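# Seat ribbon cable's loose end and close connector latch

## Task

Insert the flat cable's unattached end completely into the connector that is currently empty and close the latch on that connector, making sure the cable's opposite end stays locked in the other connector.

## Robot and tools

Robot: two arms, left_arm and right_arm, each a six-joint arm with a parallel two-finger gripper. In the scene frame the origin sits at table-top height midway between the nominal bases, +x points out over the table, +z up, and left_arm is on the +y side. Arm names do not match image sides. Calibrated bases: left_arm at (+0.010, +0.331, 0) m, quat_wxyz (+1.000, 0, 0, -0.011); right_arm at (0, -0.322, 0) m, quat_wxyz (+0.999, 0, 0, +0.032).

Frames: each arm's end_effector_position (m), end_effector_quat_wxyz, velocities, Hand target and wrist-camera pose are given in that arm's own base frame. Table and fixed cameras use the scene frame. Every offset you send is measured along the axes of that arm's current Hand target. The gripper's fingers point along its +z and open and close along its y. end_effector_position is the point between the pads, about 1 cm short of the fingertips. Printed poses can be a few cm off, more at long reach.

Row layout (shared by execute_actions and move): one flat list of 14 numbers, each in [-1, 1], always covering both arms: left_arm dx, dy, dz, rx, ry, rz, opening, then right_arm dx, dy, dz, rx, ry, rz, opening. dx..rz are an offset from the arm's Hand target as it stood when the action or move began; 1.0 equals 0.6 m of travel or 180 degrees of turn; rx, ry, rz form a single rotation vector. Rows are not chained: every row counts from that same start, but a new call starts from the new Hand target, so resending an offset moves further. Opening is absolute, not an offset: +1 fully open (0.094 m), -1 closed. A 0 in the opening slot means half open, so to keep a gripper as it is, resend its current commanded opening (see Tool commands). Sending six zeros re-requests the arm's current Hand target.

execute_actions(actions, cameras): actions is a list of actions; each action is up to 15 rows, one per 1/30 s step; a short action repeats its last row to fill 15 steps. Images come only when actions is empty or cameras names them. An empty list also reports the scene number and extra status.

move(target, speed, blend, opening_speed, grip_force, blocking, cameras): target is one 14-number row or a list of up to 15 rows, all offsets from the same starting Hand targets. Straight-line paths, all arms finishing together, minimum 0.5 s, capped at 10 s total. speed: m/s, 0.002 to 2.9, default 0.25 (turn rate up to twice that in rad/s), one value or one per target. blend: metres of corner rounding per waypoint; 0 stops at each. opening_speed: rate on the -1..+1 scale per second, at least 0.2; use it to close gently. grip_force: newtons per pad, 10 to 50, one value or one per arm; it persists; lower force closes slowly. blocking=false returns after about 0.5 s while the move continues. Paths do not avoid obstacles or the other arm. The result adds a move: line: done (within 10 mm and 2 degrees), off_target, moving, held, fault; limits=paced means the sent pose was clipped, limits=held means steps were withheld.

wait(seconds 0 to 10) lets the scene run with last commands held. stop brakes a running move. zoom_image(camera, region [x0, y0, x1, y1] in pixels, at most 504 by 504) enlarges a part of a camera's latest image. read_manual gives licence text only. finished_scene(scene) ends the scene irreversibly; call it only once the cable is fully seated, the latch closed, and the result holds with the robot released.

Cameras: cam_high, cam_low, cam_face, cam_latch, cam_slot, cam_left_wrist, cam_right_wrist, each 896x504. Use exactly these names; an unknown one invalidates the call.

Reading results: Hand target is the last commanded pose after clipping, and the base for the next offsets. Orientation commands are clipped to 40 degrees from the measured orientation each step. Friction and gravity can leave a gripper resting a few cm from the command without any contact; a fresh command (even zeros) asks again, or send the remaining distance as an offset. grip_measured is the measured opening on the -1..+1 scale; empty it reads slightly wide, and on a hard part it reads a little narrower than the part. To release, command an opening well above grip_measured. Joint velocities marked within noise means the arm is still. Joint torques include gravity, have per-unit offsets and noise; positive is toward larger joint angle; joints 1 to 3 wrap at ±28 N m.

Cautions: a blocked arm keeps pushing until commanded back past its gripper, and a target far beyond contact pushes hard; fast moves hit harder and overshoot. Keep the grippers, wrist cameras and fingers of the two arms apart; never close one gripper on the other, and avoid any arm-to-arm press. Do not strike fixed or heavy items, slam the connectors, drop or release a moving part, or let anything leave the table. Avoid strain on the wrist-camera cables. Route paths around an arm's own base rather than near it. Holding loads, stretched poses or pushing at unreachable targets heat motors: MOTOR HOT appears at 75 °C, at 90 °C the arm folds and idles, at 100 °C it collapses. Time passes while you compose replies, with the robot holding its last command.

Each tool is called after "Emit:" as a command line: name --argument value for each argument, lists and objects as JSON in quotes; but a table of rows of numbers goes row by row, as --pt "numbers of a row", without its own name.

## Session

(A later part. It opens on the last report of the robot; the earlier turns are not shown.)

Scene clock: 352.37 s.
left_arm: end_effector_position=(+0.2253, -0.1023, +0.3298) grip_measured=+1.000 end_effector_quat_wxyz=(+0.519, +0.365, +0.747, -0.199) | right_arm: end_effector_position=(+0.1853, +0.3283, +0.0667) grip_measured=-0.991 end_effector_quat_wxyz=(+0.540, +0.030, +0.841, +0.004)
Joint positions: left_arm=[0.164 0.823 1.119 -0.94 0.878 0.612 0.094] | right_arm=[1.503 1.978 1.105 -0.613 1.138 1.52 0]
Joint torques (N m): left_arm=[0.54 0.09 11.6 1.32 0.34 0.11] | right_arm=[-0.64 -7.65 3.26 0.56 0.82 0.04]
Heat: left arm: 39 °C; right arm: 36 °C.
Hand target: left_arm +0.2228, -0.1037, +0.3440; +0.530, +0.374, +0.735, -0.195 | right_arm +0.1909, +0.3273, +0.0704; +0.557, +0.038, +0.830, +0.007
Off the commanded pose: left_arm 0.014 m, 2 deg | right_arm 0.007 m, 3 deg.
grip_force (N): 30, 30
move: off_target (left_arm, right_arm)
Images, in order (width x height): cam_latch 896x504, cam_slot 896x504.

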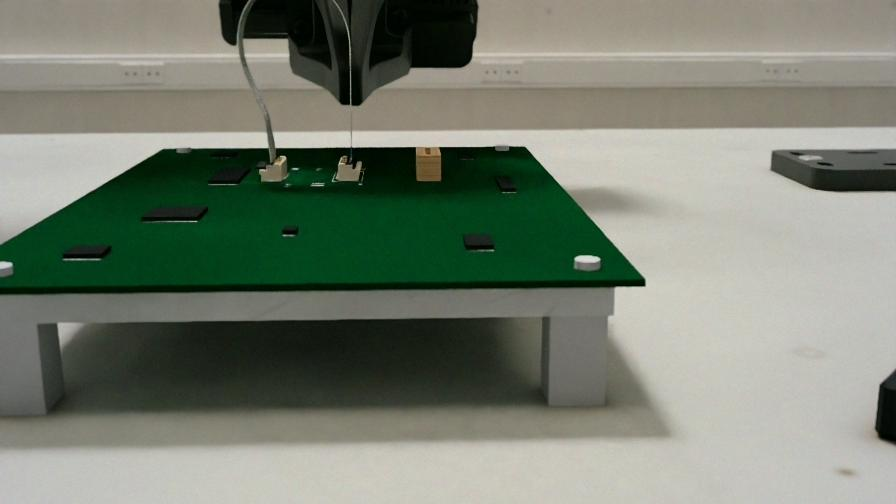

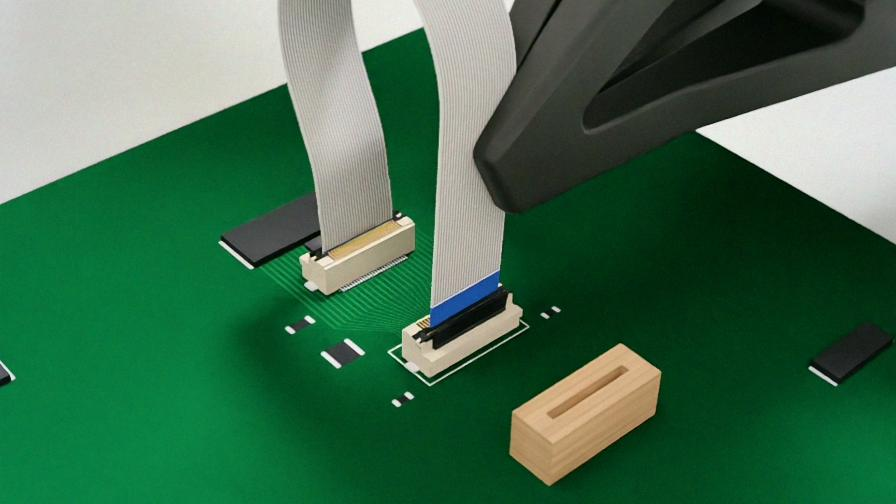

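Emit:
move --target '[0,0,0,0,0,0,1,0.0045,-0.0016,0.0019,0,0,0,-1]' --speed 0.04 --cameras '["cam_slot","cam_latch"]'

Emit:
zoom_image --camera "cam_latch" --region '[320, 100, 380, 186]'

Emit:
zoom_image --camera "cam_slot" --region '[390, 230, 530, 370]'

Scene clock: 354.67 s.
left_arm: end_effector_position=(+0.2253, -0.1023, +0.3298) grip_measured=+1.000 end_effector_quat_wxyz=(+0.519, +0.365, +0.747, -0.199) | right_arm: end_effector_position=(+0.1853, +0.3278, +0.0650) grip_measured=-0.991 end_effector_quat_wxyz=(+0.540, +0.031, +0.841, +0.006)
Joint positions: left_arm=[0.164 0.823 1.119 -0.94 0.878 0.612 0.094] | right_arm=[1.503 1.978 1.097 -0.6 1.138 1.519 0]
Joint torques (N m): left_arm=[0.59 0.31 11.45 1.34 0.33 0.1] | right_arm=[-0.65 -7.34 3.23 0.53 0.82 0.03]
Heat: left arm: 39 °C; right arm: 36 °C.
Hand target: left_arm +0.2228, -0.1037, +0.3440; +0.530, +0.374, +0.735, -0.195 | right_arm +0.1908, +0.3265, +0.0674; +0.557, +0.038, +0.830, +0.006
Off the commanded pose: left_arm 0.014 m, 2 deg | right_arm 0.006 m, 2 deg.
grip_force (N): 30, 30
move: off_target (left_arm)
Images, in order (width x height): cam_latch 896x504, cam_slot 896x504.

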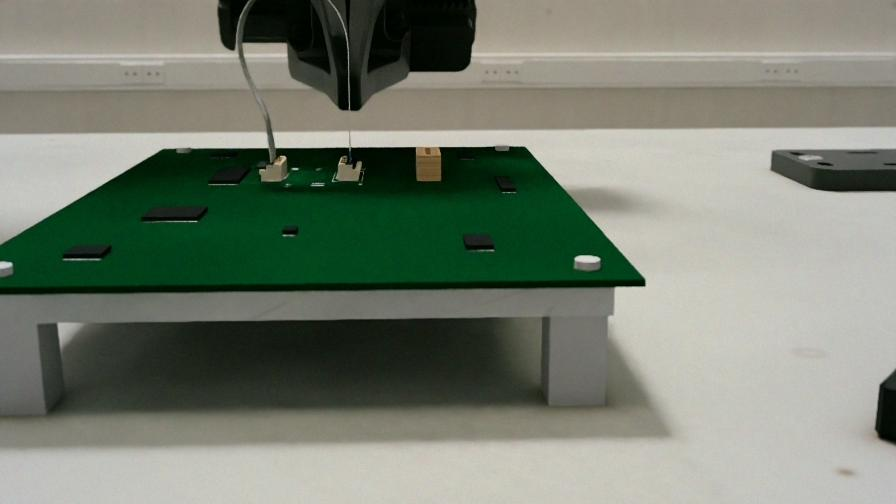

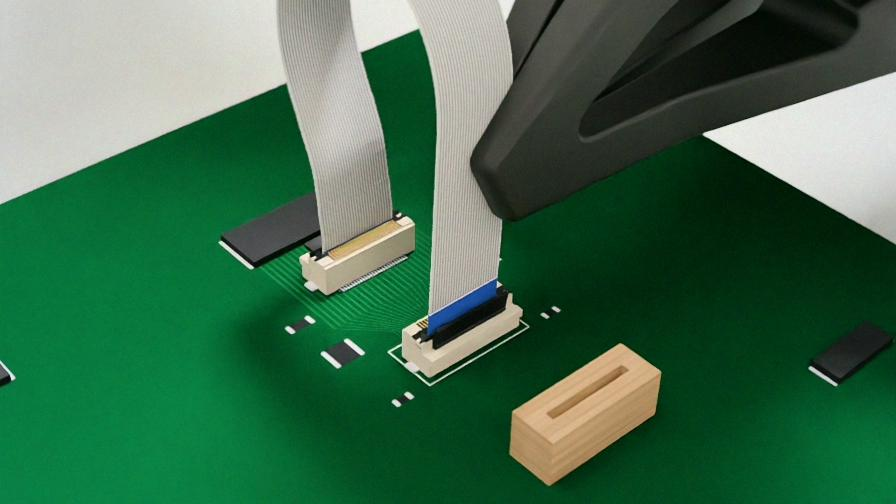

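Scaled by 5.860 from the camera's 896x504 image, which has a finer 1280x720 frame.

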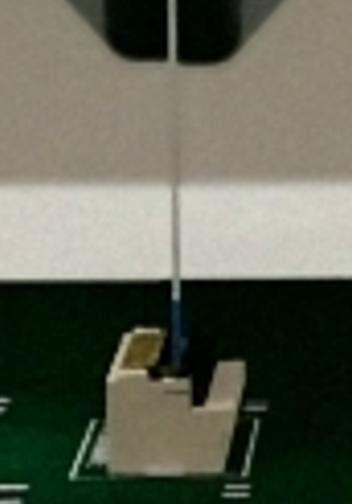

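Scaled by 3.600 from the camera's 896x504 image, which has a finer 1280x720 frame.

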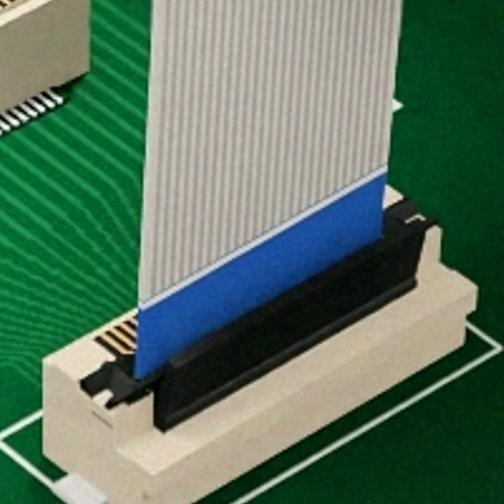

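Emit:
move --target '[0,0,0,0,0,0,1,0.0045,-0.0012,0.0019,0,0,0,-1]' --speed 0.03 --cameras '["cam_slot","cam_latch"]'

Emit:
zoom_image --camera "cam_latch" --region '[320, 100, 380, 186]'

Emit:
zoom_image --camera "cam_slot" --region '[390, 230, 530, 370]'

Scene clock: 357.27 s.
left_arm: end_effector_position=(+0.2253, -0.1023, +0.3298) grip_measured=+1.000 end_effector_quat_wxyz=(+0.519, +0.365, +0.747, -0.199) | right_arm: end_effector_position=(+0.1855, +0.3283, +0.0645) grip_measured=-0.991 end_effector_quat_wxyz=(+0.541, +0.033, +0.841, +0.009)
Joint positions: left_arm=[0.164 0.823 1.119 -0.94 0.878 0.612 0.094] | right_arm=[1.503 1.978 1.092 -0.586 1.14 1.517 0]
Joint torques (N m): left_arm=[0.65 0.35 11.47 1.29 0.34 0.14] | right_arm=[-0.66 -6.95 3.07 0.54 0.81 0.03]
Heat: left arm: 39 °C; right arm: 36 °C.
Hand target: left_arm +0.2228, -0.1037, +0.3440; +0.530, +0.374, +0.735, -0.195 | right_arm +0.1908, +0.3260, +0.0644; +0.557, +0.038, +0.830, +0.007
Off the commanded pose: left_arm 0.014 m, 2 deg | right_arm 0.006 m, 2 deg.
grip_force (N): 30, 30
move: off_target (left_arm)
Images, in order (width x height): cam_latch 896x504, cam_slot 896x504.

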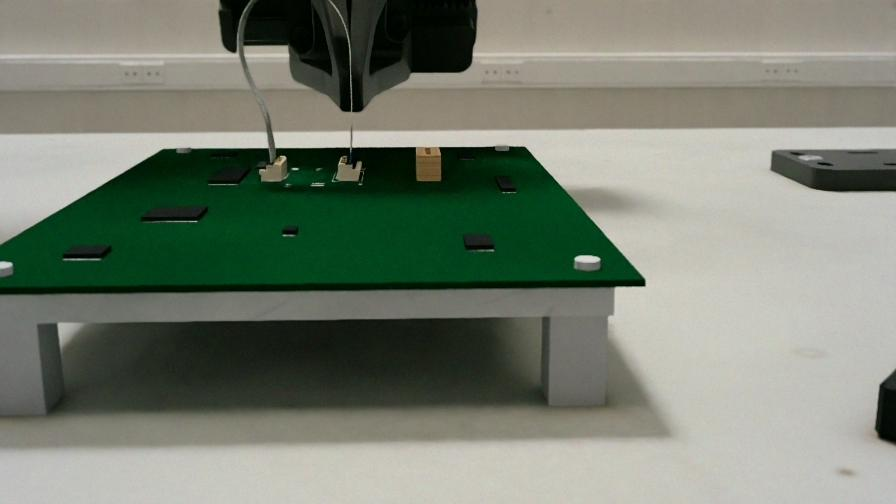

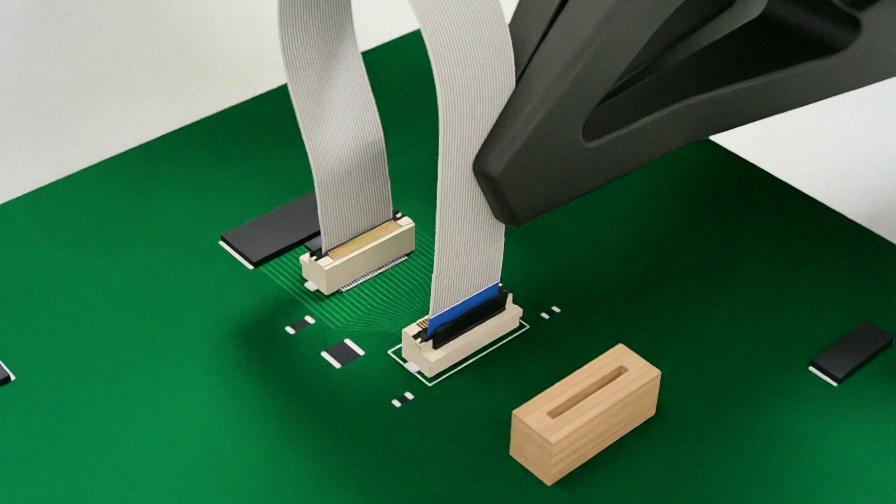

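Scaled by 5.860 from the camera's 896x504 image, which has a finer 1280x720 frame.

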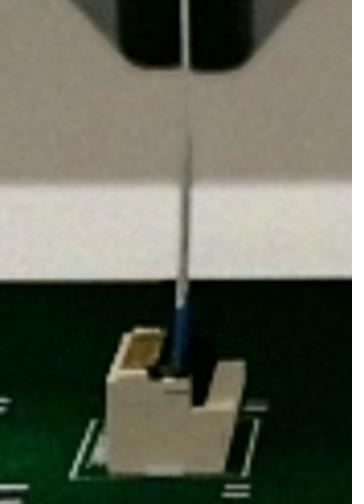

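Scaled by 3.600 from the camera's 896x504 image, which has a finer 1280x720 frame.

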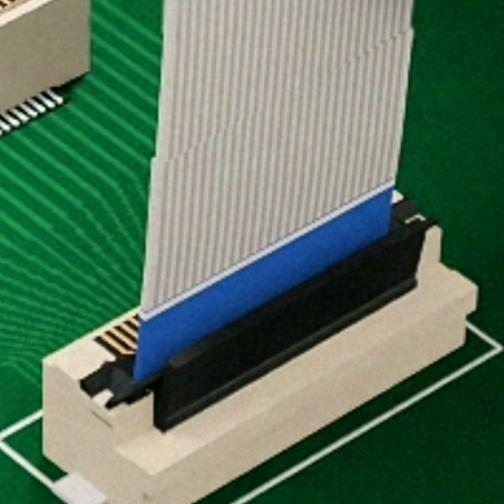

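Emit:
move --target '[0,0,0,0,0,0,1,0.0011,-0.0003,-0.0093,0,0,0,-1]' --speed 0.04 --cameras '["cam_slot"]'

Emit:
zoom_image --camera "cam_slot" --region '[390, 230, 530, 370]'

Scene clock: 360.53 s.
left_arm: end_effector_position=(+0.2253, -0.1023, +0.3298) grip_measured=+1.000 end_effector_quat_wxyz=(+0.519, +0.365, +0.747, -0.199) | right_arm: end_effector_position=(+0.1850, +0.3280, +0.0645) grip_measured=-0.991 end_effector_quat_wxyz=(+0.541, +0.040, +0.840, +0.014)
Joint positions: left_arm=[0.164 0.823 1.119 -0.94 0.878 0.612 0.094] | right_arm=[1.505 1.978 1.092 -0.59 1.141 1.54 0]
Joint torques (N m): left_arm=[0.53 0.18 11.29 1.34 0.33 0.15] | right_arm=[0.55 -6.91 3.78 0.22 0.82 0.14]
Heat: left arm: 40 °C; right arm: 36 °C.
Hand target: left_arm +0.2228, -0.1037, +0.3440; +0.530, +0.374, +0.735, -0.195 | right_arm +0.1855, +0.3260, +0.0660; +0.557, +0.038, +0.830, +0.006
Off the commanded pose: left_arm 0.014 m, 2 deg | right_arm 0.002 m, 2 deg.
grip_force (N): 30, 30
move: off_target (left_arm)
Images, in order (width x height): cam_slot 896x504.

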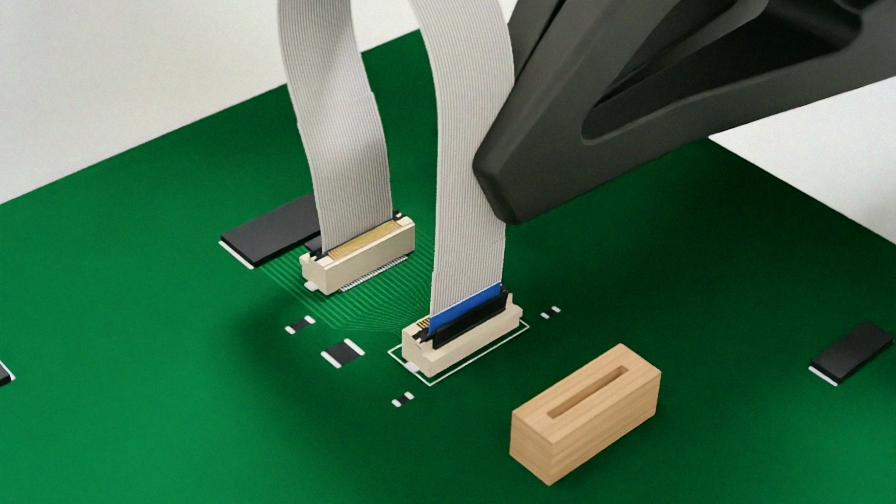

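Scaled by 3.600 from the camera's 896x504 image, which has a finer 1280x720 frame.

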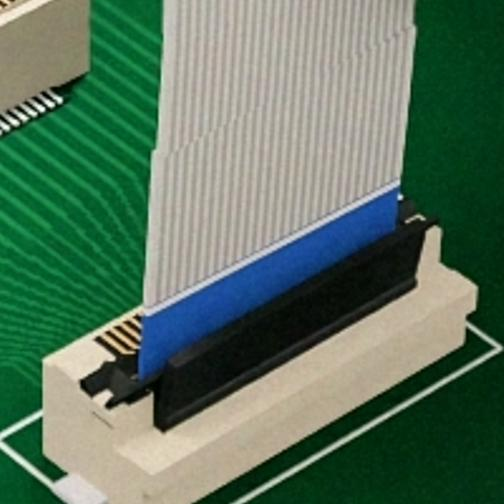

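Emit:
move --target '[0,0,0,0,0,0,1,0.0062,-0.0005,0.0025,0,0,0,-1]' --speed 0.03 --cameras '["cam_slot","cam_latch"]'

Emit:
zoom_image --camera "cam_latch" --region '[320, 100, 380, 186]'

Emit:
zoom_image --camera "cam_slot" --region '[390, 230, 530, 370]'

Scene clock: 362.33 s.
left_arm: end_effector_position=(+0.2253, -0.1023, +0.3298) grip_measured=+1.000 end_effector_quat_wxyz=(+0.519, +0.365, +0.747, -0.199) | right_arm: end_effector_position=(+0.1851, +0.3274, +0.0615) grip_measured=-0.991 end_effector_quat_wxyz=(+0.541, +0.039, +0.840, +0.010)
Joint positions: left_arm=[0.164 0.823 1.119 -0.94 0.878 0.612 0.094] | right_arm=[1.505 1.988 1.092 -0.59 1.143 1.543 0]
Joint torques (N m): left_arm=[0.53 0.09 11.29 1.31 0.32 0.12] | right_arm=[0.58 -6.93 3.41 0.32 0.8 0.13]
Heat: left arm: 40 °C; right arm: 36 °C.
Hand target: left_arm +0.2228, -0.1037, +0.3440; +0.530, +0.374, +0.735, -0.195 | right_arm +0.1854, +0.3259, +0.0619; +0.557, +0.038, +0.830, +0.006
Off the commanded pose: left_arm 0.014 m, 2 deg | right_arm 0.002 m, 2 deg.
grip_force (N): 30, 30
move: off_target (left_arm)
Images, in order (width x height): cam_latch 896x504, cam_slot 896x504.

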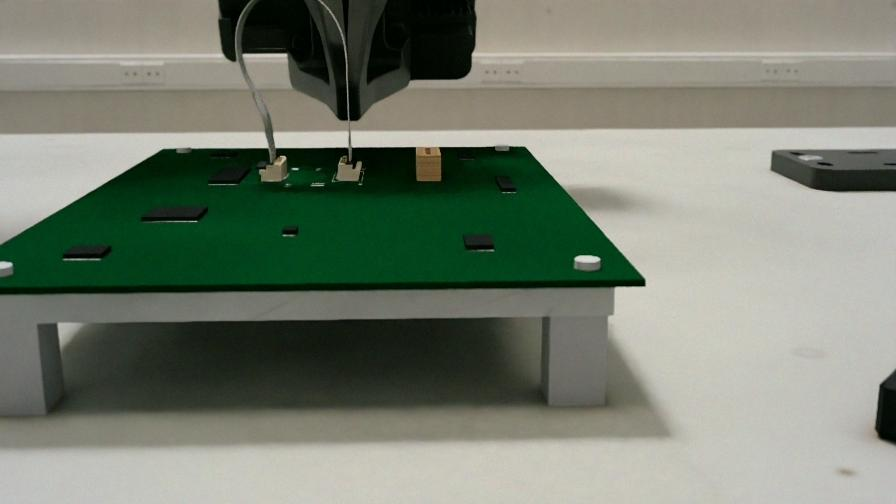

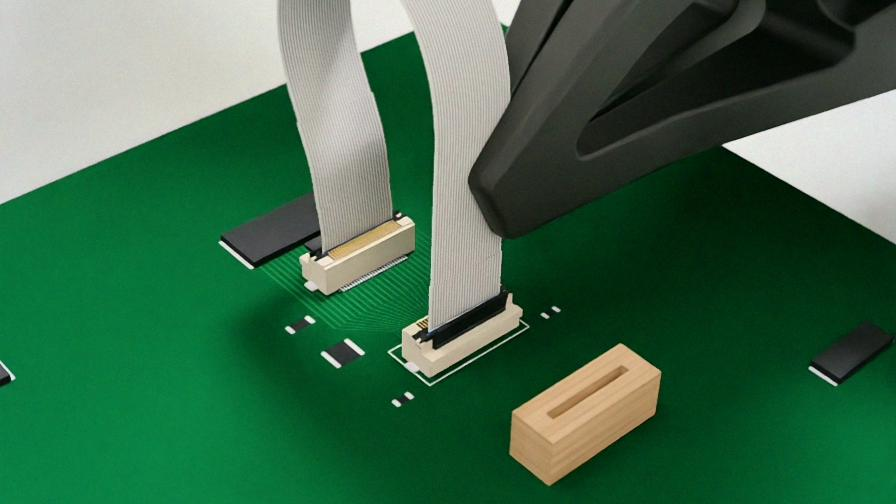

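Scaled by 5.860 from the camera's 896x504 image, which has a finer 1280x720 frame.

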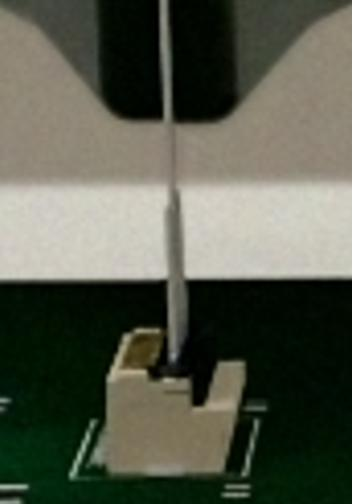

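Scaled by 3.600 from the camera's 896x504 image, which has a finer 1280x720 frame.

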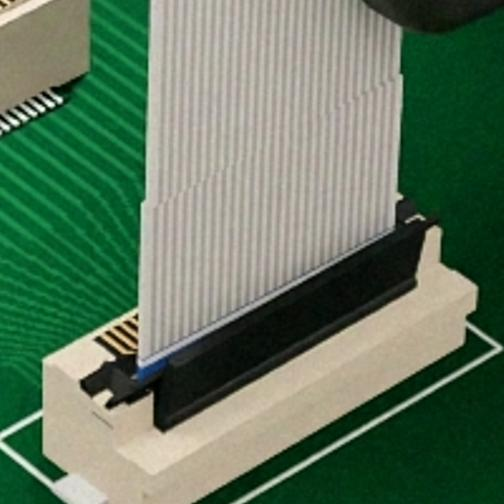

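Inserting well. Push more until bottomed.

Emit:
move --target '[0,0,0,0,0,0,1,0.0046,-0.0004,0.0019,0,0,0,-1]' --speed 0.03 --cameras '["cam_slot"]'

Emit:
zoom_image --camera "cam_slot" --region '[390, 230, 530, 370]'

Emit:
move --target '[0,0,0,0,0,0,1,0.0046,-0.0004,0.0019,0,0,0,-1]' --speed 0.03 --cameras '["cam_slot","cam_latch"]'

Emit:
zoom_image --camera "cam_slot" --region '[390, 230, 530, 370]'

Emit:
zoom_image --camera "cam_latch" --region '[320, 100, 380, 186]'

Scene clock: 364.43 s.
left_arm: end_effector_position=(+0.2253, -0.1023, +0.3298) grip_measured=+1.000 end_effector_quat_wxyz=(+0.519, +0.365, +0.747, -0.199) | right_arm: end_effector_position=(+0.1848, +0.3274, +0.0611) grip_measured=-0.991 end_effector_quat_wxyz=(+0.545, +0.037, +0.838, +0.009)
Joint positions: left_arm=[0.164 0.823 1.119 -0.94 0.878 0.612 0.094] | right_arm=[1.507 1.994 1.092 -0.59 1.151 1.544 0]
Joint torques (N m): left_arm=[0.51 0.28 11.36 1.31 0.34 0.14] | right_arm=[0.35 -6.83 3.14 0.4 0.72 0.16]
Heat: left arm: 40 °C; right arm: 36 °C.
Hand target: left_arm +0.2228, -0.1037, +0.3440; +0.530, +0.374, +0.735, -0.195 | right_arm +0.1853, +0.3259, +0.0589; +0.557, +0.038, +0.830, +0.006
Off the commanded pose: left_arm 0.014 m, 2 deg | right_arm 0.003 m, 2 deg.
grip_force (N): 30, 30
move: off_target (left_arm)
Images, in order (width x height): cam_slot 896x504.

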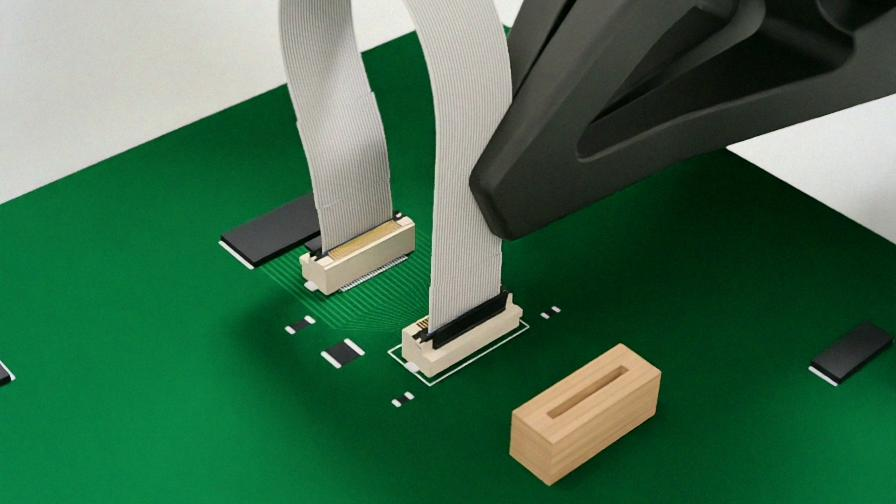

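Scaled by 3.600 from the camera's 896x504 image, which has a finer 1280x720 frame.

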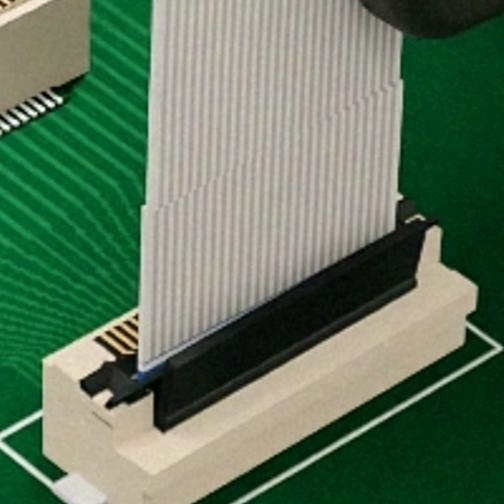

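Scene clock: 365.13 s.
left_arm: end_effector_position=(+0.2253, -0.1023, +0.3298) grip_measured=+1.000 end_effector_quat_wxyz=(+0.519, +0.365, +0.747, -0.199) | right_arm: end_effector_position=(+0.1847, +0.3273, +0.0607) grip_measured=-0.991 end_effector_quat_wxyz=(+0.548, +0.035, +0.836, +0.007)
Joint positions: left_arm=[0.164 0.823 1.119 -0.94 0.878 0.612 0.094] | right_arm=[1.509 1.999 1.092 -0.59 1.159 1.546 0]
Joint torques (N m): left_arm=[0.57 0.28 11.33 1.31 0.32 0.14] | right_arm=[0.21 -6.65 2.86 0.48 0.66 0.16]
Heat: left arm: 40 °C; right arm: 36 °C.
Hand target: left_arm +0.2228, -0.1037, +0.3440; +0.530, +0.374, +0.735, -0.195 | right_arm +0.1853, +0.3258, +0.0559; +0.557, +0.038, +0.830, +0.007
Off the commanded pose: left_arm 0.014 m, 2 deg | right_arm 0.005 m, 1 deg.
grip_force (N): 30, 30
move: off_target (left_arm)
Images, in order (width x height): cam_latch 896x504, cam_slot 896x504.

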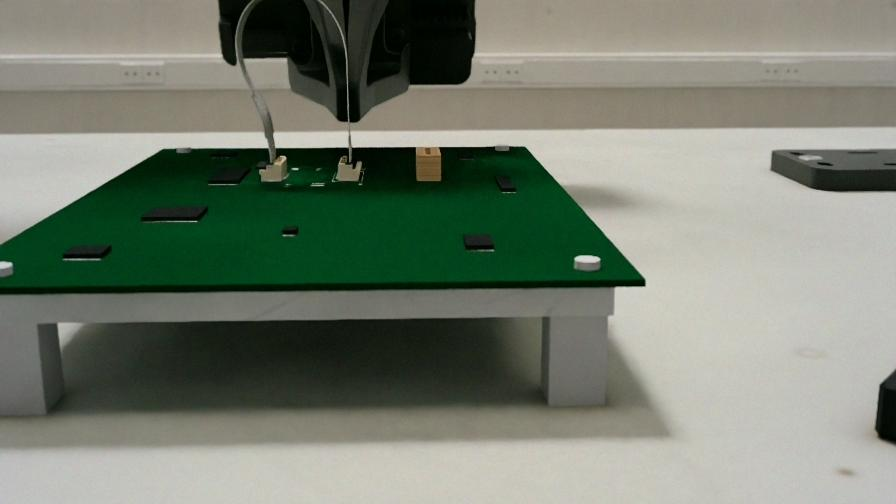

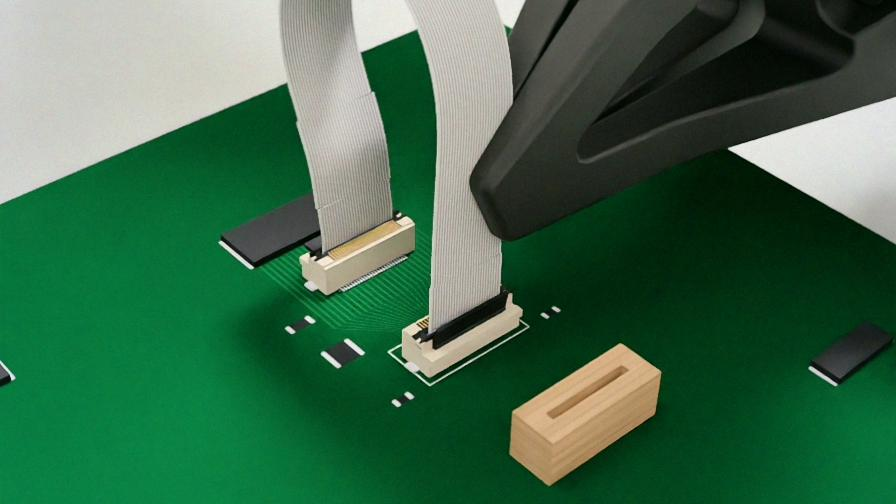

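Scaled by 3.600 from the camera's 896x504 image, which has a finer 1280x720 frame.

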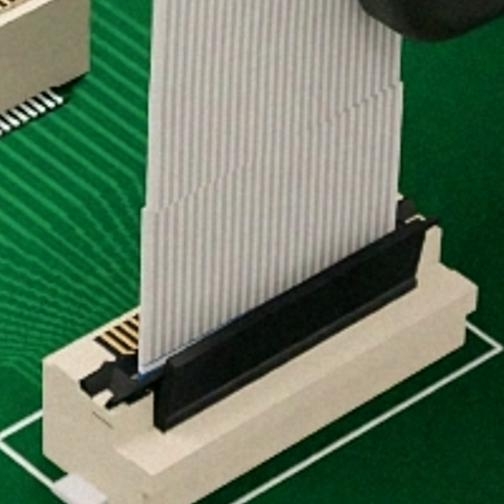

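Scaled by 5.860 from the camera's 896x504 image, which has a finer 1280x720 frame.

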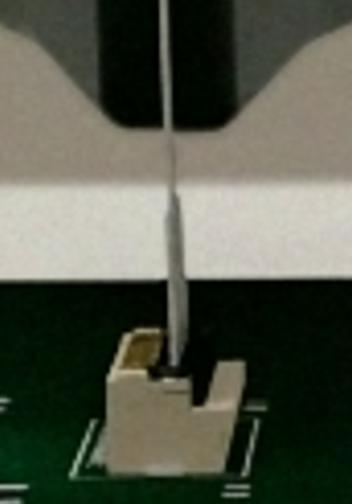

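Emit:
zoom_image --camera "cam_slot" --region '[405, 270, 515, 355]'

Emit:
move --target '[0,0,0,0,0,0,1,0.0045,-0.0011,0.0019,0,0.003,0,-1]' --speed 0.03 --cameras '["cam_slot"]'

Emit:
zoom_image --camera "cam_slot" --region '[405, 270, 515, 355]'

Scaled by 4.582 from the camera's 896x504 image, which has a finer 1280x720 frame.

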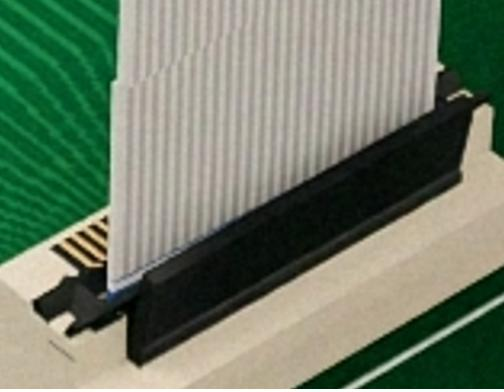

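Scene clock: 367.33 s.
left_arm: end_effector_position=(+0.2253, -0.1023, +0.3298) grip_measured=+1.000 end_effector_quat_wxyz=(+0.519, +0.365, +0.747, -0.199) | right_arm: end_effector_position=(+0.1847, +0.3268, +0.0604) grip_measured=-0.991 end_effector_quat_wxyz=(+0.549, +0.035, +0.835, +0.007)
Joint positions: left_arm=[0.164 0.823 1.119 -0.94 0.878 0.612 0.094] | right_arm=[1.51 1.999 1.088 -0.586 1.161 1.546 0]
Joint torques (N m): left_arm=[0.66 0.09 11.4 1.36 0.35 0.13] | right_arm=[-0.01 -6.56 2.71 0.53 0.55 0.11]
Heat: left arm: 40 °C; right arm: 36 °C.
Hand target: left_arm +0.2228, -0.1037, +0.3440; +0.530, +0.374, +0.735, -0.195 | right_arm +0.1853, +0.3253, +0.0530; +0.553, +0.038, +0.832, +0.007
Off the commanded pose: left_arm 0.014 m, 2 deg | right_arm 0.008 m, 1 deg.
grip_force (N): 30, 30
move: off_target (left_arm)
Images, in order (width x height): cam_slot 896x504.

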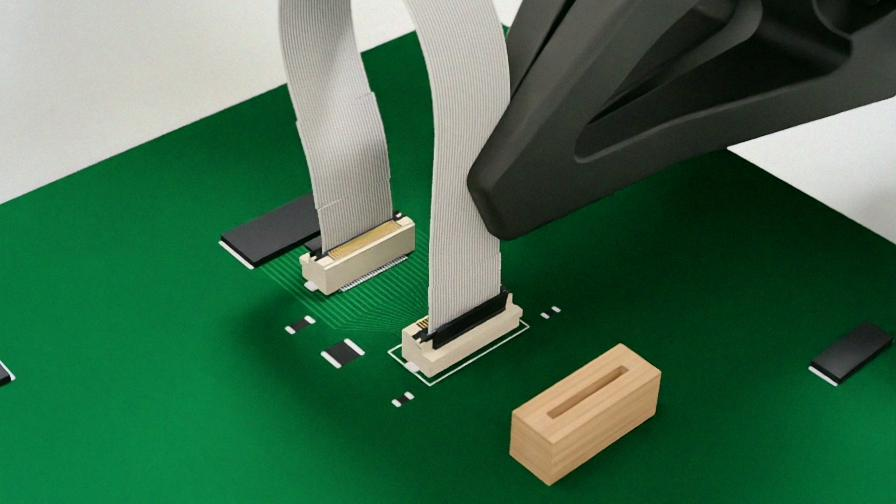

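Scaled by 4.582 from the camera's 896x504 image, which has a finer 1280x720 frame.

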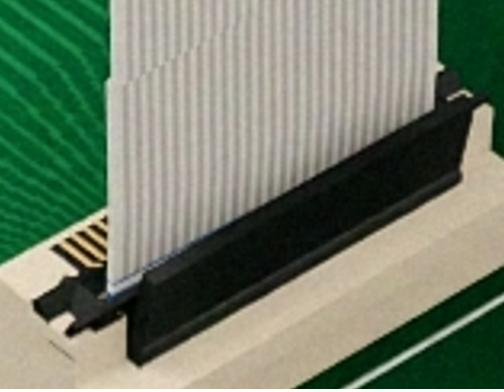

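Emit:
move --target '[0,0,0,0,0,0,1,0.0054,-0.0004,0.0022,0,0,0,-1]' --speed 0.03 --cameras '["cam_slot","cam_latch"]'

Emit:
zoom_image --camera "cam_slot" --region '[405, 270, 515, 355]'

Emit:
zoom_image --camera "cam_latch" --region '[320, 100, 380, 186]'

Scene clock: 370.07 s.
left_arm: end_effector_position=(+0.2253, -0.1023, +0.3298) grip_measured=+1.000 end_effector_quat_wxyz=(+0.519, +0.365, +0.747, -0.199) | right_arm: end_effector_position=(+0.1849, +0.3287, +0.0601) grip_measured=-0.991 end_effector_quat_wxyz=(+0.552, +0.038, +0.833, +0.012)
Joint positions: left_arm=[0.164 0.823 1.119 -0.94 0.878 0.612 0.094] | right_arm=[1.511 2.003 1.088 -0.571 1.167 1.546 0]
Joint torques (N m): left_arm=[0.59 0.1 11.23 1.31 0.32 0.11] | right_arm=[-0.12 -6.31 2.39 0.52 0.51 0.12]
Heat: left arm: 40 °C; right arm: 35 °C.
Hand target: left_arm +0.2228, -0.1037, +0.3440; +0.530, +0.374, +0.735, -0.195 | right_arm +0.1854, +0.3252, +0.0494; +0.553, +0.038, +0.832, +0.007
Off the commanded pose: left_arm 0.014 m, 2 deg | right_arm 0.011 m, 1 deg.
grip_force (N): 30, 30
move: off_target (left_arm, right_arm)
Images, in order (width x height): cam_latch 896x504, cam_slot 896x504.

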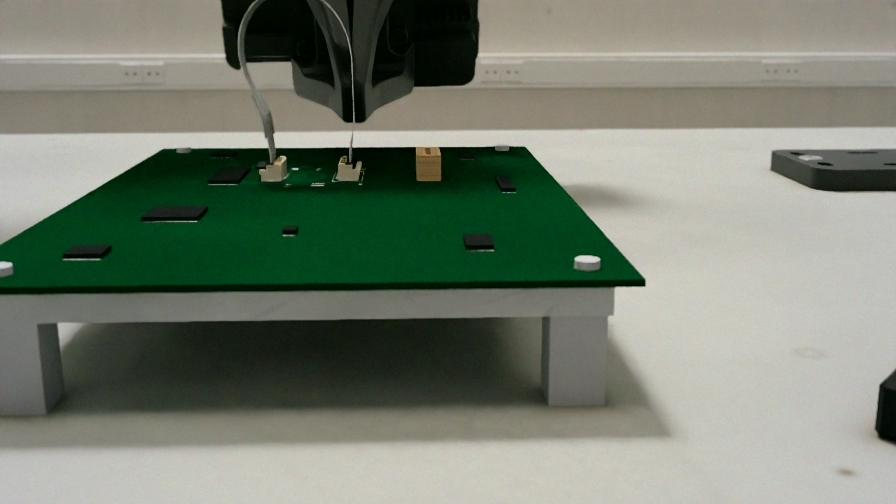

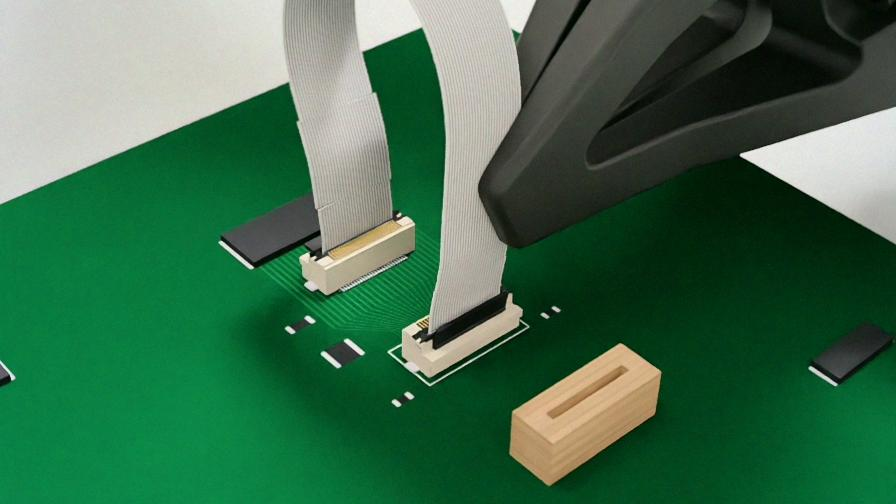

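Scaled by 4.582 from the camera's 896x504 image, which has a finer 1280x720 frame.

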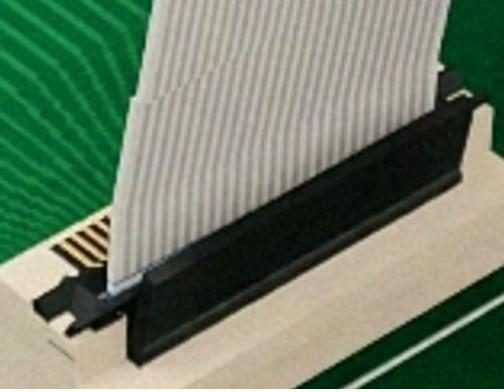

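Scaled by 5.860 from the camera's 896x504 image, which has a finer 1280x720 frame.

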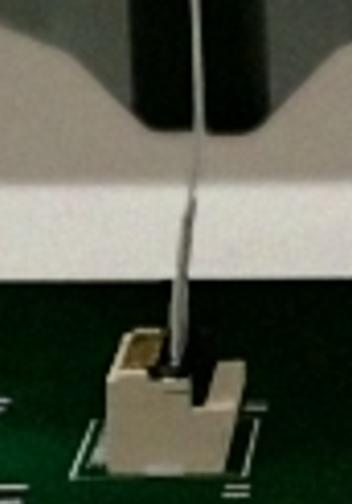

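Emit:
move --target '[0,0,0,0,0,0,1,-0.0004,-0.0042,0.0001,0,0.02,0,-1]' --speed 0.03 --cameras '["cam_slot","cam_latch"]'

Emit:
zoom_image --camera "cam_slot" --region '[405, 270, 515, 355]'

Emit:
zoom_image --camera "cam_latch" --region '[320, 100, 380, 186]'

Scene clock: 373.80 s.
left_arm: end_effector_position=(+0.2253, -0.1023, +0.3298) grip_measured=+1.000 end_effector_quat_wxyz=(+0.519, +0.365, +0.747, -0.199) | right_arm: end_effector_position=(+0.1846, +0.3281, +0.0594) grip_measured=-0.991 end_effector_quat_wxyz=(+0.550, +0.030, +0.834, +0.007)
Joint positions: left_arm=[0.164 0.823 1.119 -0.94 0.878 0.612 0.094] | right_arm=[1.511 2.002 1.084 -0.569 1.164 1.528 0]
Joint torques (N m): left_arm=[0.55 0.13 11.28 1.31 0.32 0.13] | right_arm=[-1.26 -8.85 2.07 0.43 -0.01 0.03]
Heat: left arm: 40 °C; right arm: 35 °C.
Hand target: left_arm +0.2228, -0.1037, +0.3440; +0.530, +0.374, +0.735, -0.195 | right_arm +0.1854, +0.3226, +0.0494; +0.526, +0.038, +0.849, +0.008
Off the commanded pose: left_arm 0.014 m, 2 deg | right_arm 0.011 m, 3 deg.
grip_force (N): 30, 30
move: off_target (left_arm, right_arm)
Images, in order (width x height): cam_latch 896x504, cam_slot 896x504.

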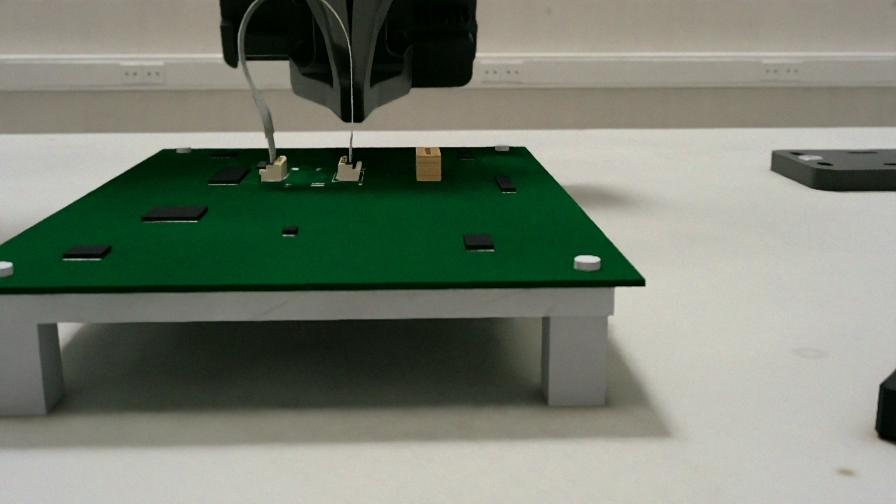

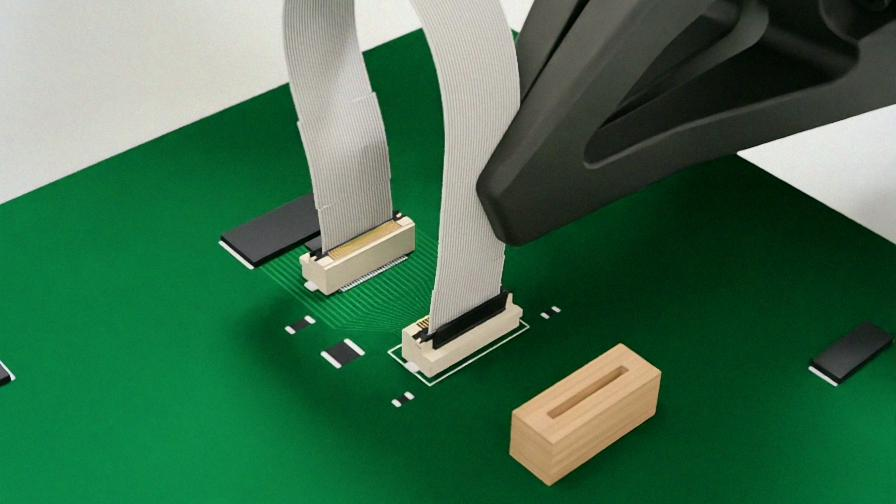

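Scaled by 4.582 from the camera's 896x504 image, which has a finer 1280x720 frame.

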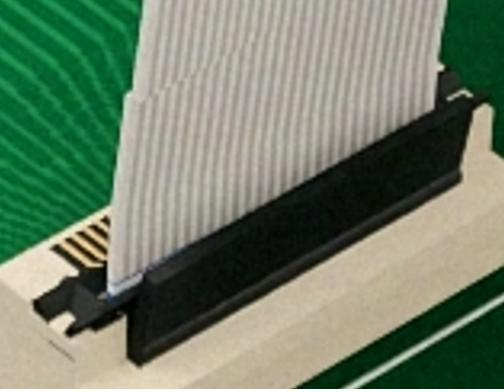

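Scaled by 5.860 from the camera's 896x504 image, which has a finer 1280x720 frame.

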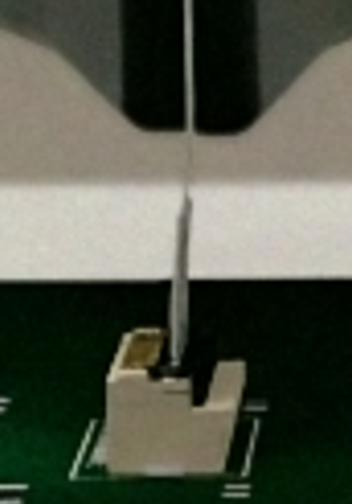

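Emit:
move --target '[0,0,0,0,0,0,1,-0.0115,0.0057,-0.006,0,-0.015,0,-1]' --speed 0.04 --cameras '["cam_slot"]'

Emit:
zoom_image --camera "cam_slot" --region '[405, 270, 515, 355]'

Scene clock: 376.47 s.
left_arm: end_effector_position=(+0.2253, -0.1023, +0.3298) grip_measured=+1.000 end_effector_quat_wxyz=(+0.519, +0.365, +0.747, -0.199) | right_arm: end_effector_position=(+0.1848, +0.3280, +0.0599) grip_measured=-0.991 end_effector_quat_wxyz=(+0.552, +0.032, +0.833, +0.008)
Joint positions: left_arm=[0.164 0.823 1.119 -0.94 0.878 0.612 0.094] | right_arm=[1.511 2.002 1.084 -0.569 1.167 1.532 0]
Joint torques (N m): left_arm=[0.58 0.14 11.55 1.3 0.33 0.12] | right_arm=[-0.42 -8.1 3.51 0.24 0.37 0.17]
Heat: left arm: 40 °C; right arm: 35 °C.
Hand target: left_arm +0.2228, -0.1037, +0.3440; +0.530, +0.374, +0.735, -0.195 | right_arm +0.1854, +0.3256, +0.0574; +0.546, +0.038, +0.837, +0.007
Off the commanded pose: left_arm 0.014 m, 2 deg | right_arm 0.004 m, 1 deg.
grip_force (N): 30, 30
move: off_target (left_arm)
Images, in order (width x height): cam_slot 896x504.

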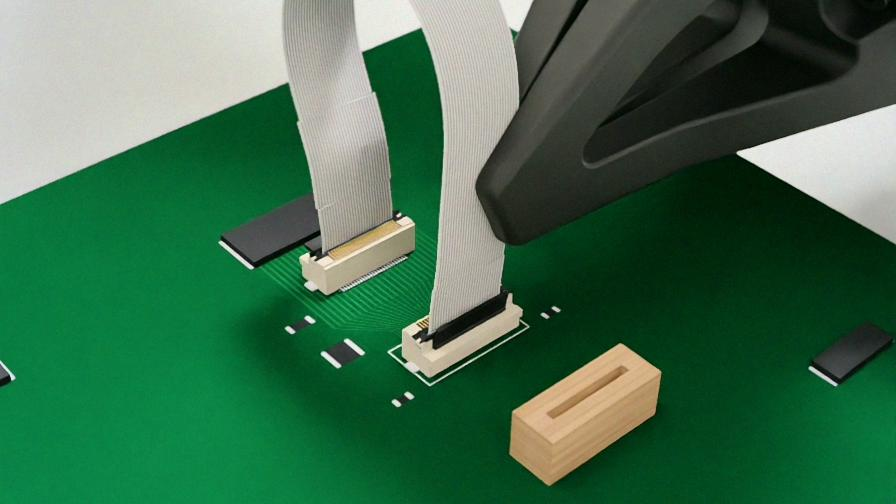

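Scaled by 4.582 from the camera's 896x504 image, which has a finer 1280x720 frame.

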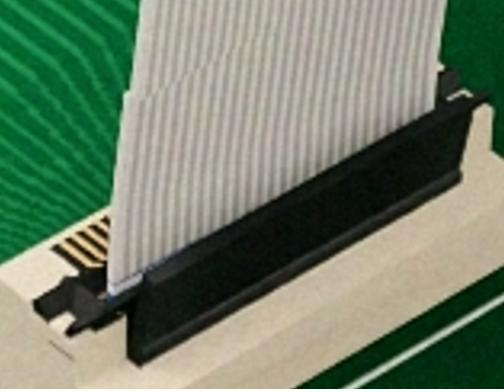

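Emit:
move --target '[0,0,0,0,0,0,1,0,0,0,0,0,0,-0.65]' --opening_speed 0.4 --cameras '["cam_slot","cam_latch"]'

Emit:
zoom_image --camera "cam_slot" --region '[405, 270, 515, 355]'

Emit:
zoom_image --camera "cam_latch" --region '[320, 100, 380, 186]'

Scene clock: 380.73 s.
left_arm: end_effector_position=(+0.2253, -0.1023, +0.3298) grip_measured=+1.000 end_effector_quat_wxyz=(+0.519, +0.365, +0.747, -0.199) | right_arm: end_effector_position=(+0.1818, +0.3286, +0.0530) grip_measured=-0.652 end_effector_quat_wxyz=(+0.534, +0.031, +0.845, +0.009)
Joint positions: left_arm=[0.164 0.823 1.119 -0.94 0.878 0.612 0.094] | right_arm=[1.511 2.002 1.084 -0.57 1.125 1.533 0.016]
Joint torques (N m): left_arm=[0.54 0.06 11.38 1.37 0.34 0.16] | right_arm=[-0.4 -8.09 3.49 0.25 0.73 0.14]
Heat: left arm: 40 °C; right arm: 35 °C.
Hand target: left_arm +0.2228, -0.1037, +0.3440; +0.530, +0.374, +0.735, -0.195 | right_arm +0.1854, +0.3256, +0.0574; +0.546, +0.038, +0.837, +0.007
Off the commanded pose: left_arm 0.014 m, 2 deg | right_arm 0.006 m, 2 deg.
grip_force (N): 30, 30
move: off_target (left_arm)
Images, in order (width x height): cam_latch 896x504, cam_slot 896x504.

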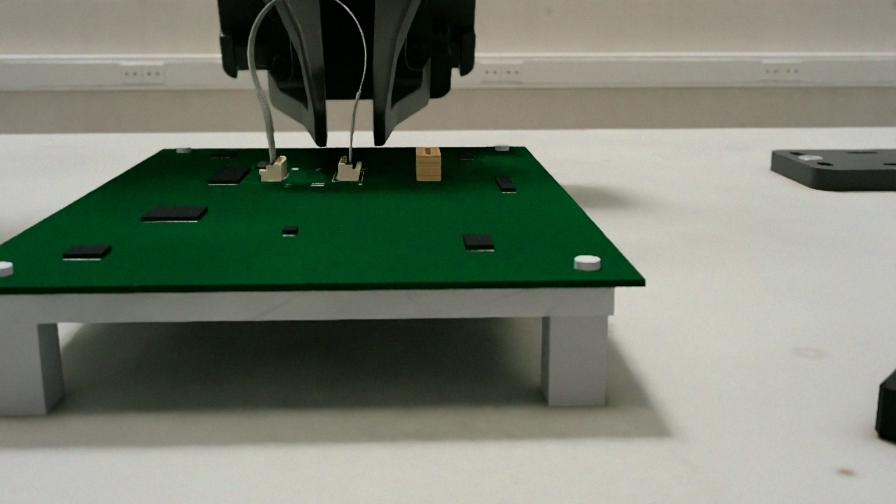

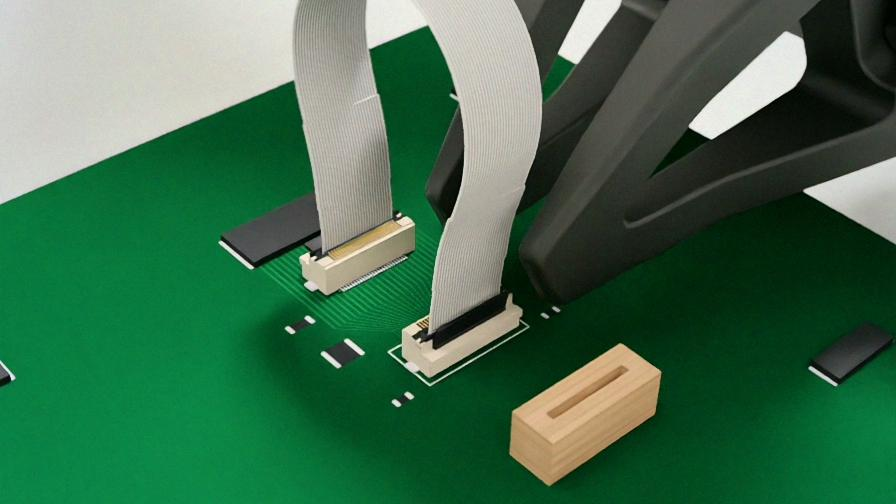

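Scaled by 4.582 from the camera's 896x504 image, which has a finer 1280x720 frame.

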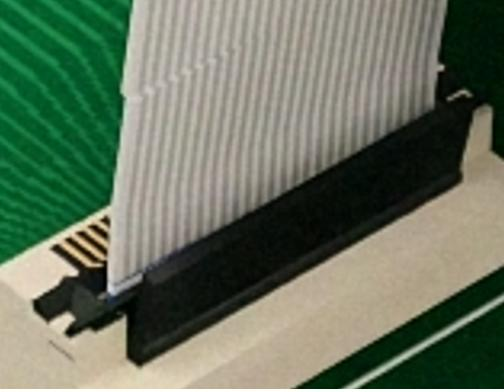

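Scaled by 5.860 from the camera's 896x504 image, which has a finer 1280x720 frame.

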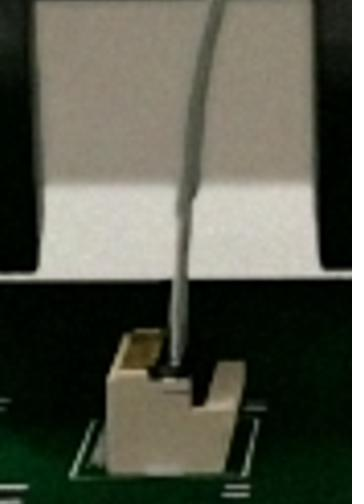

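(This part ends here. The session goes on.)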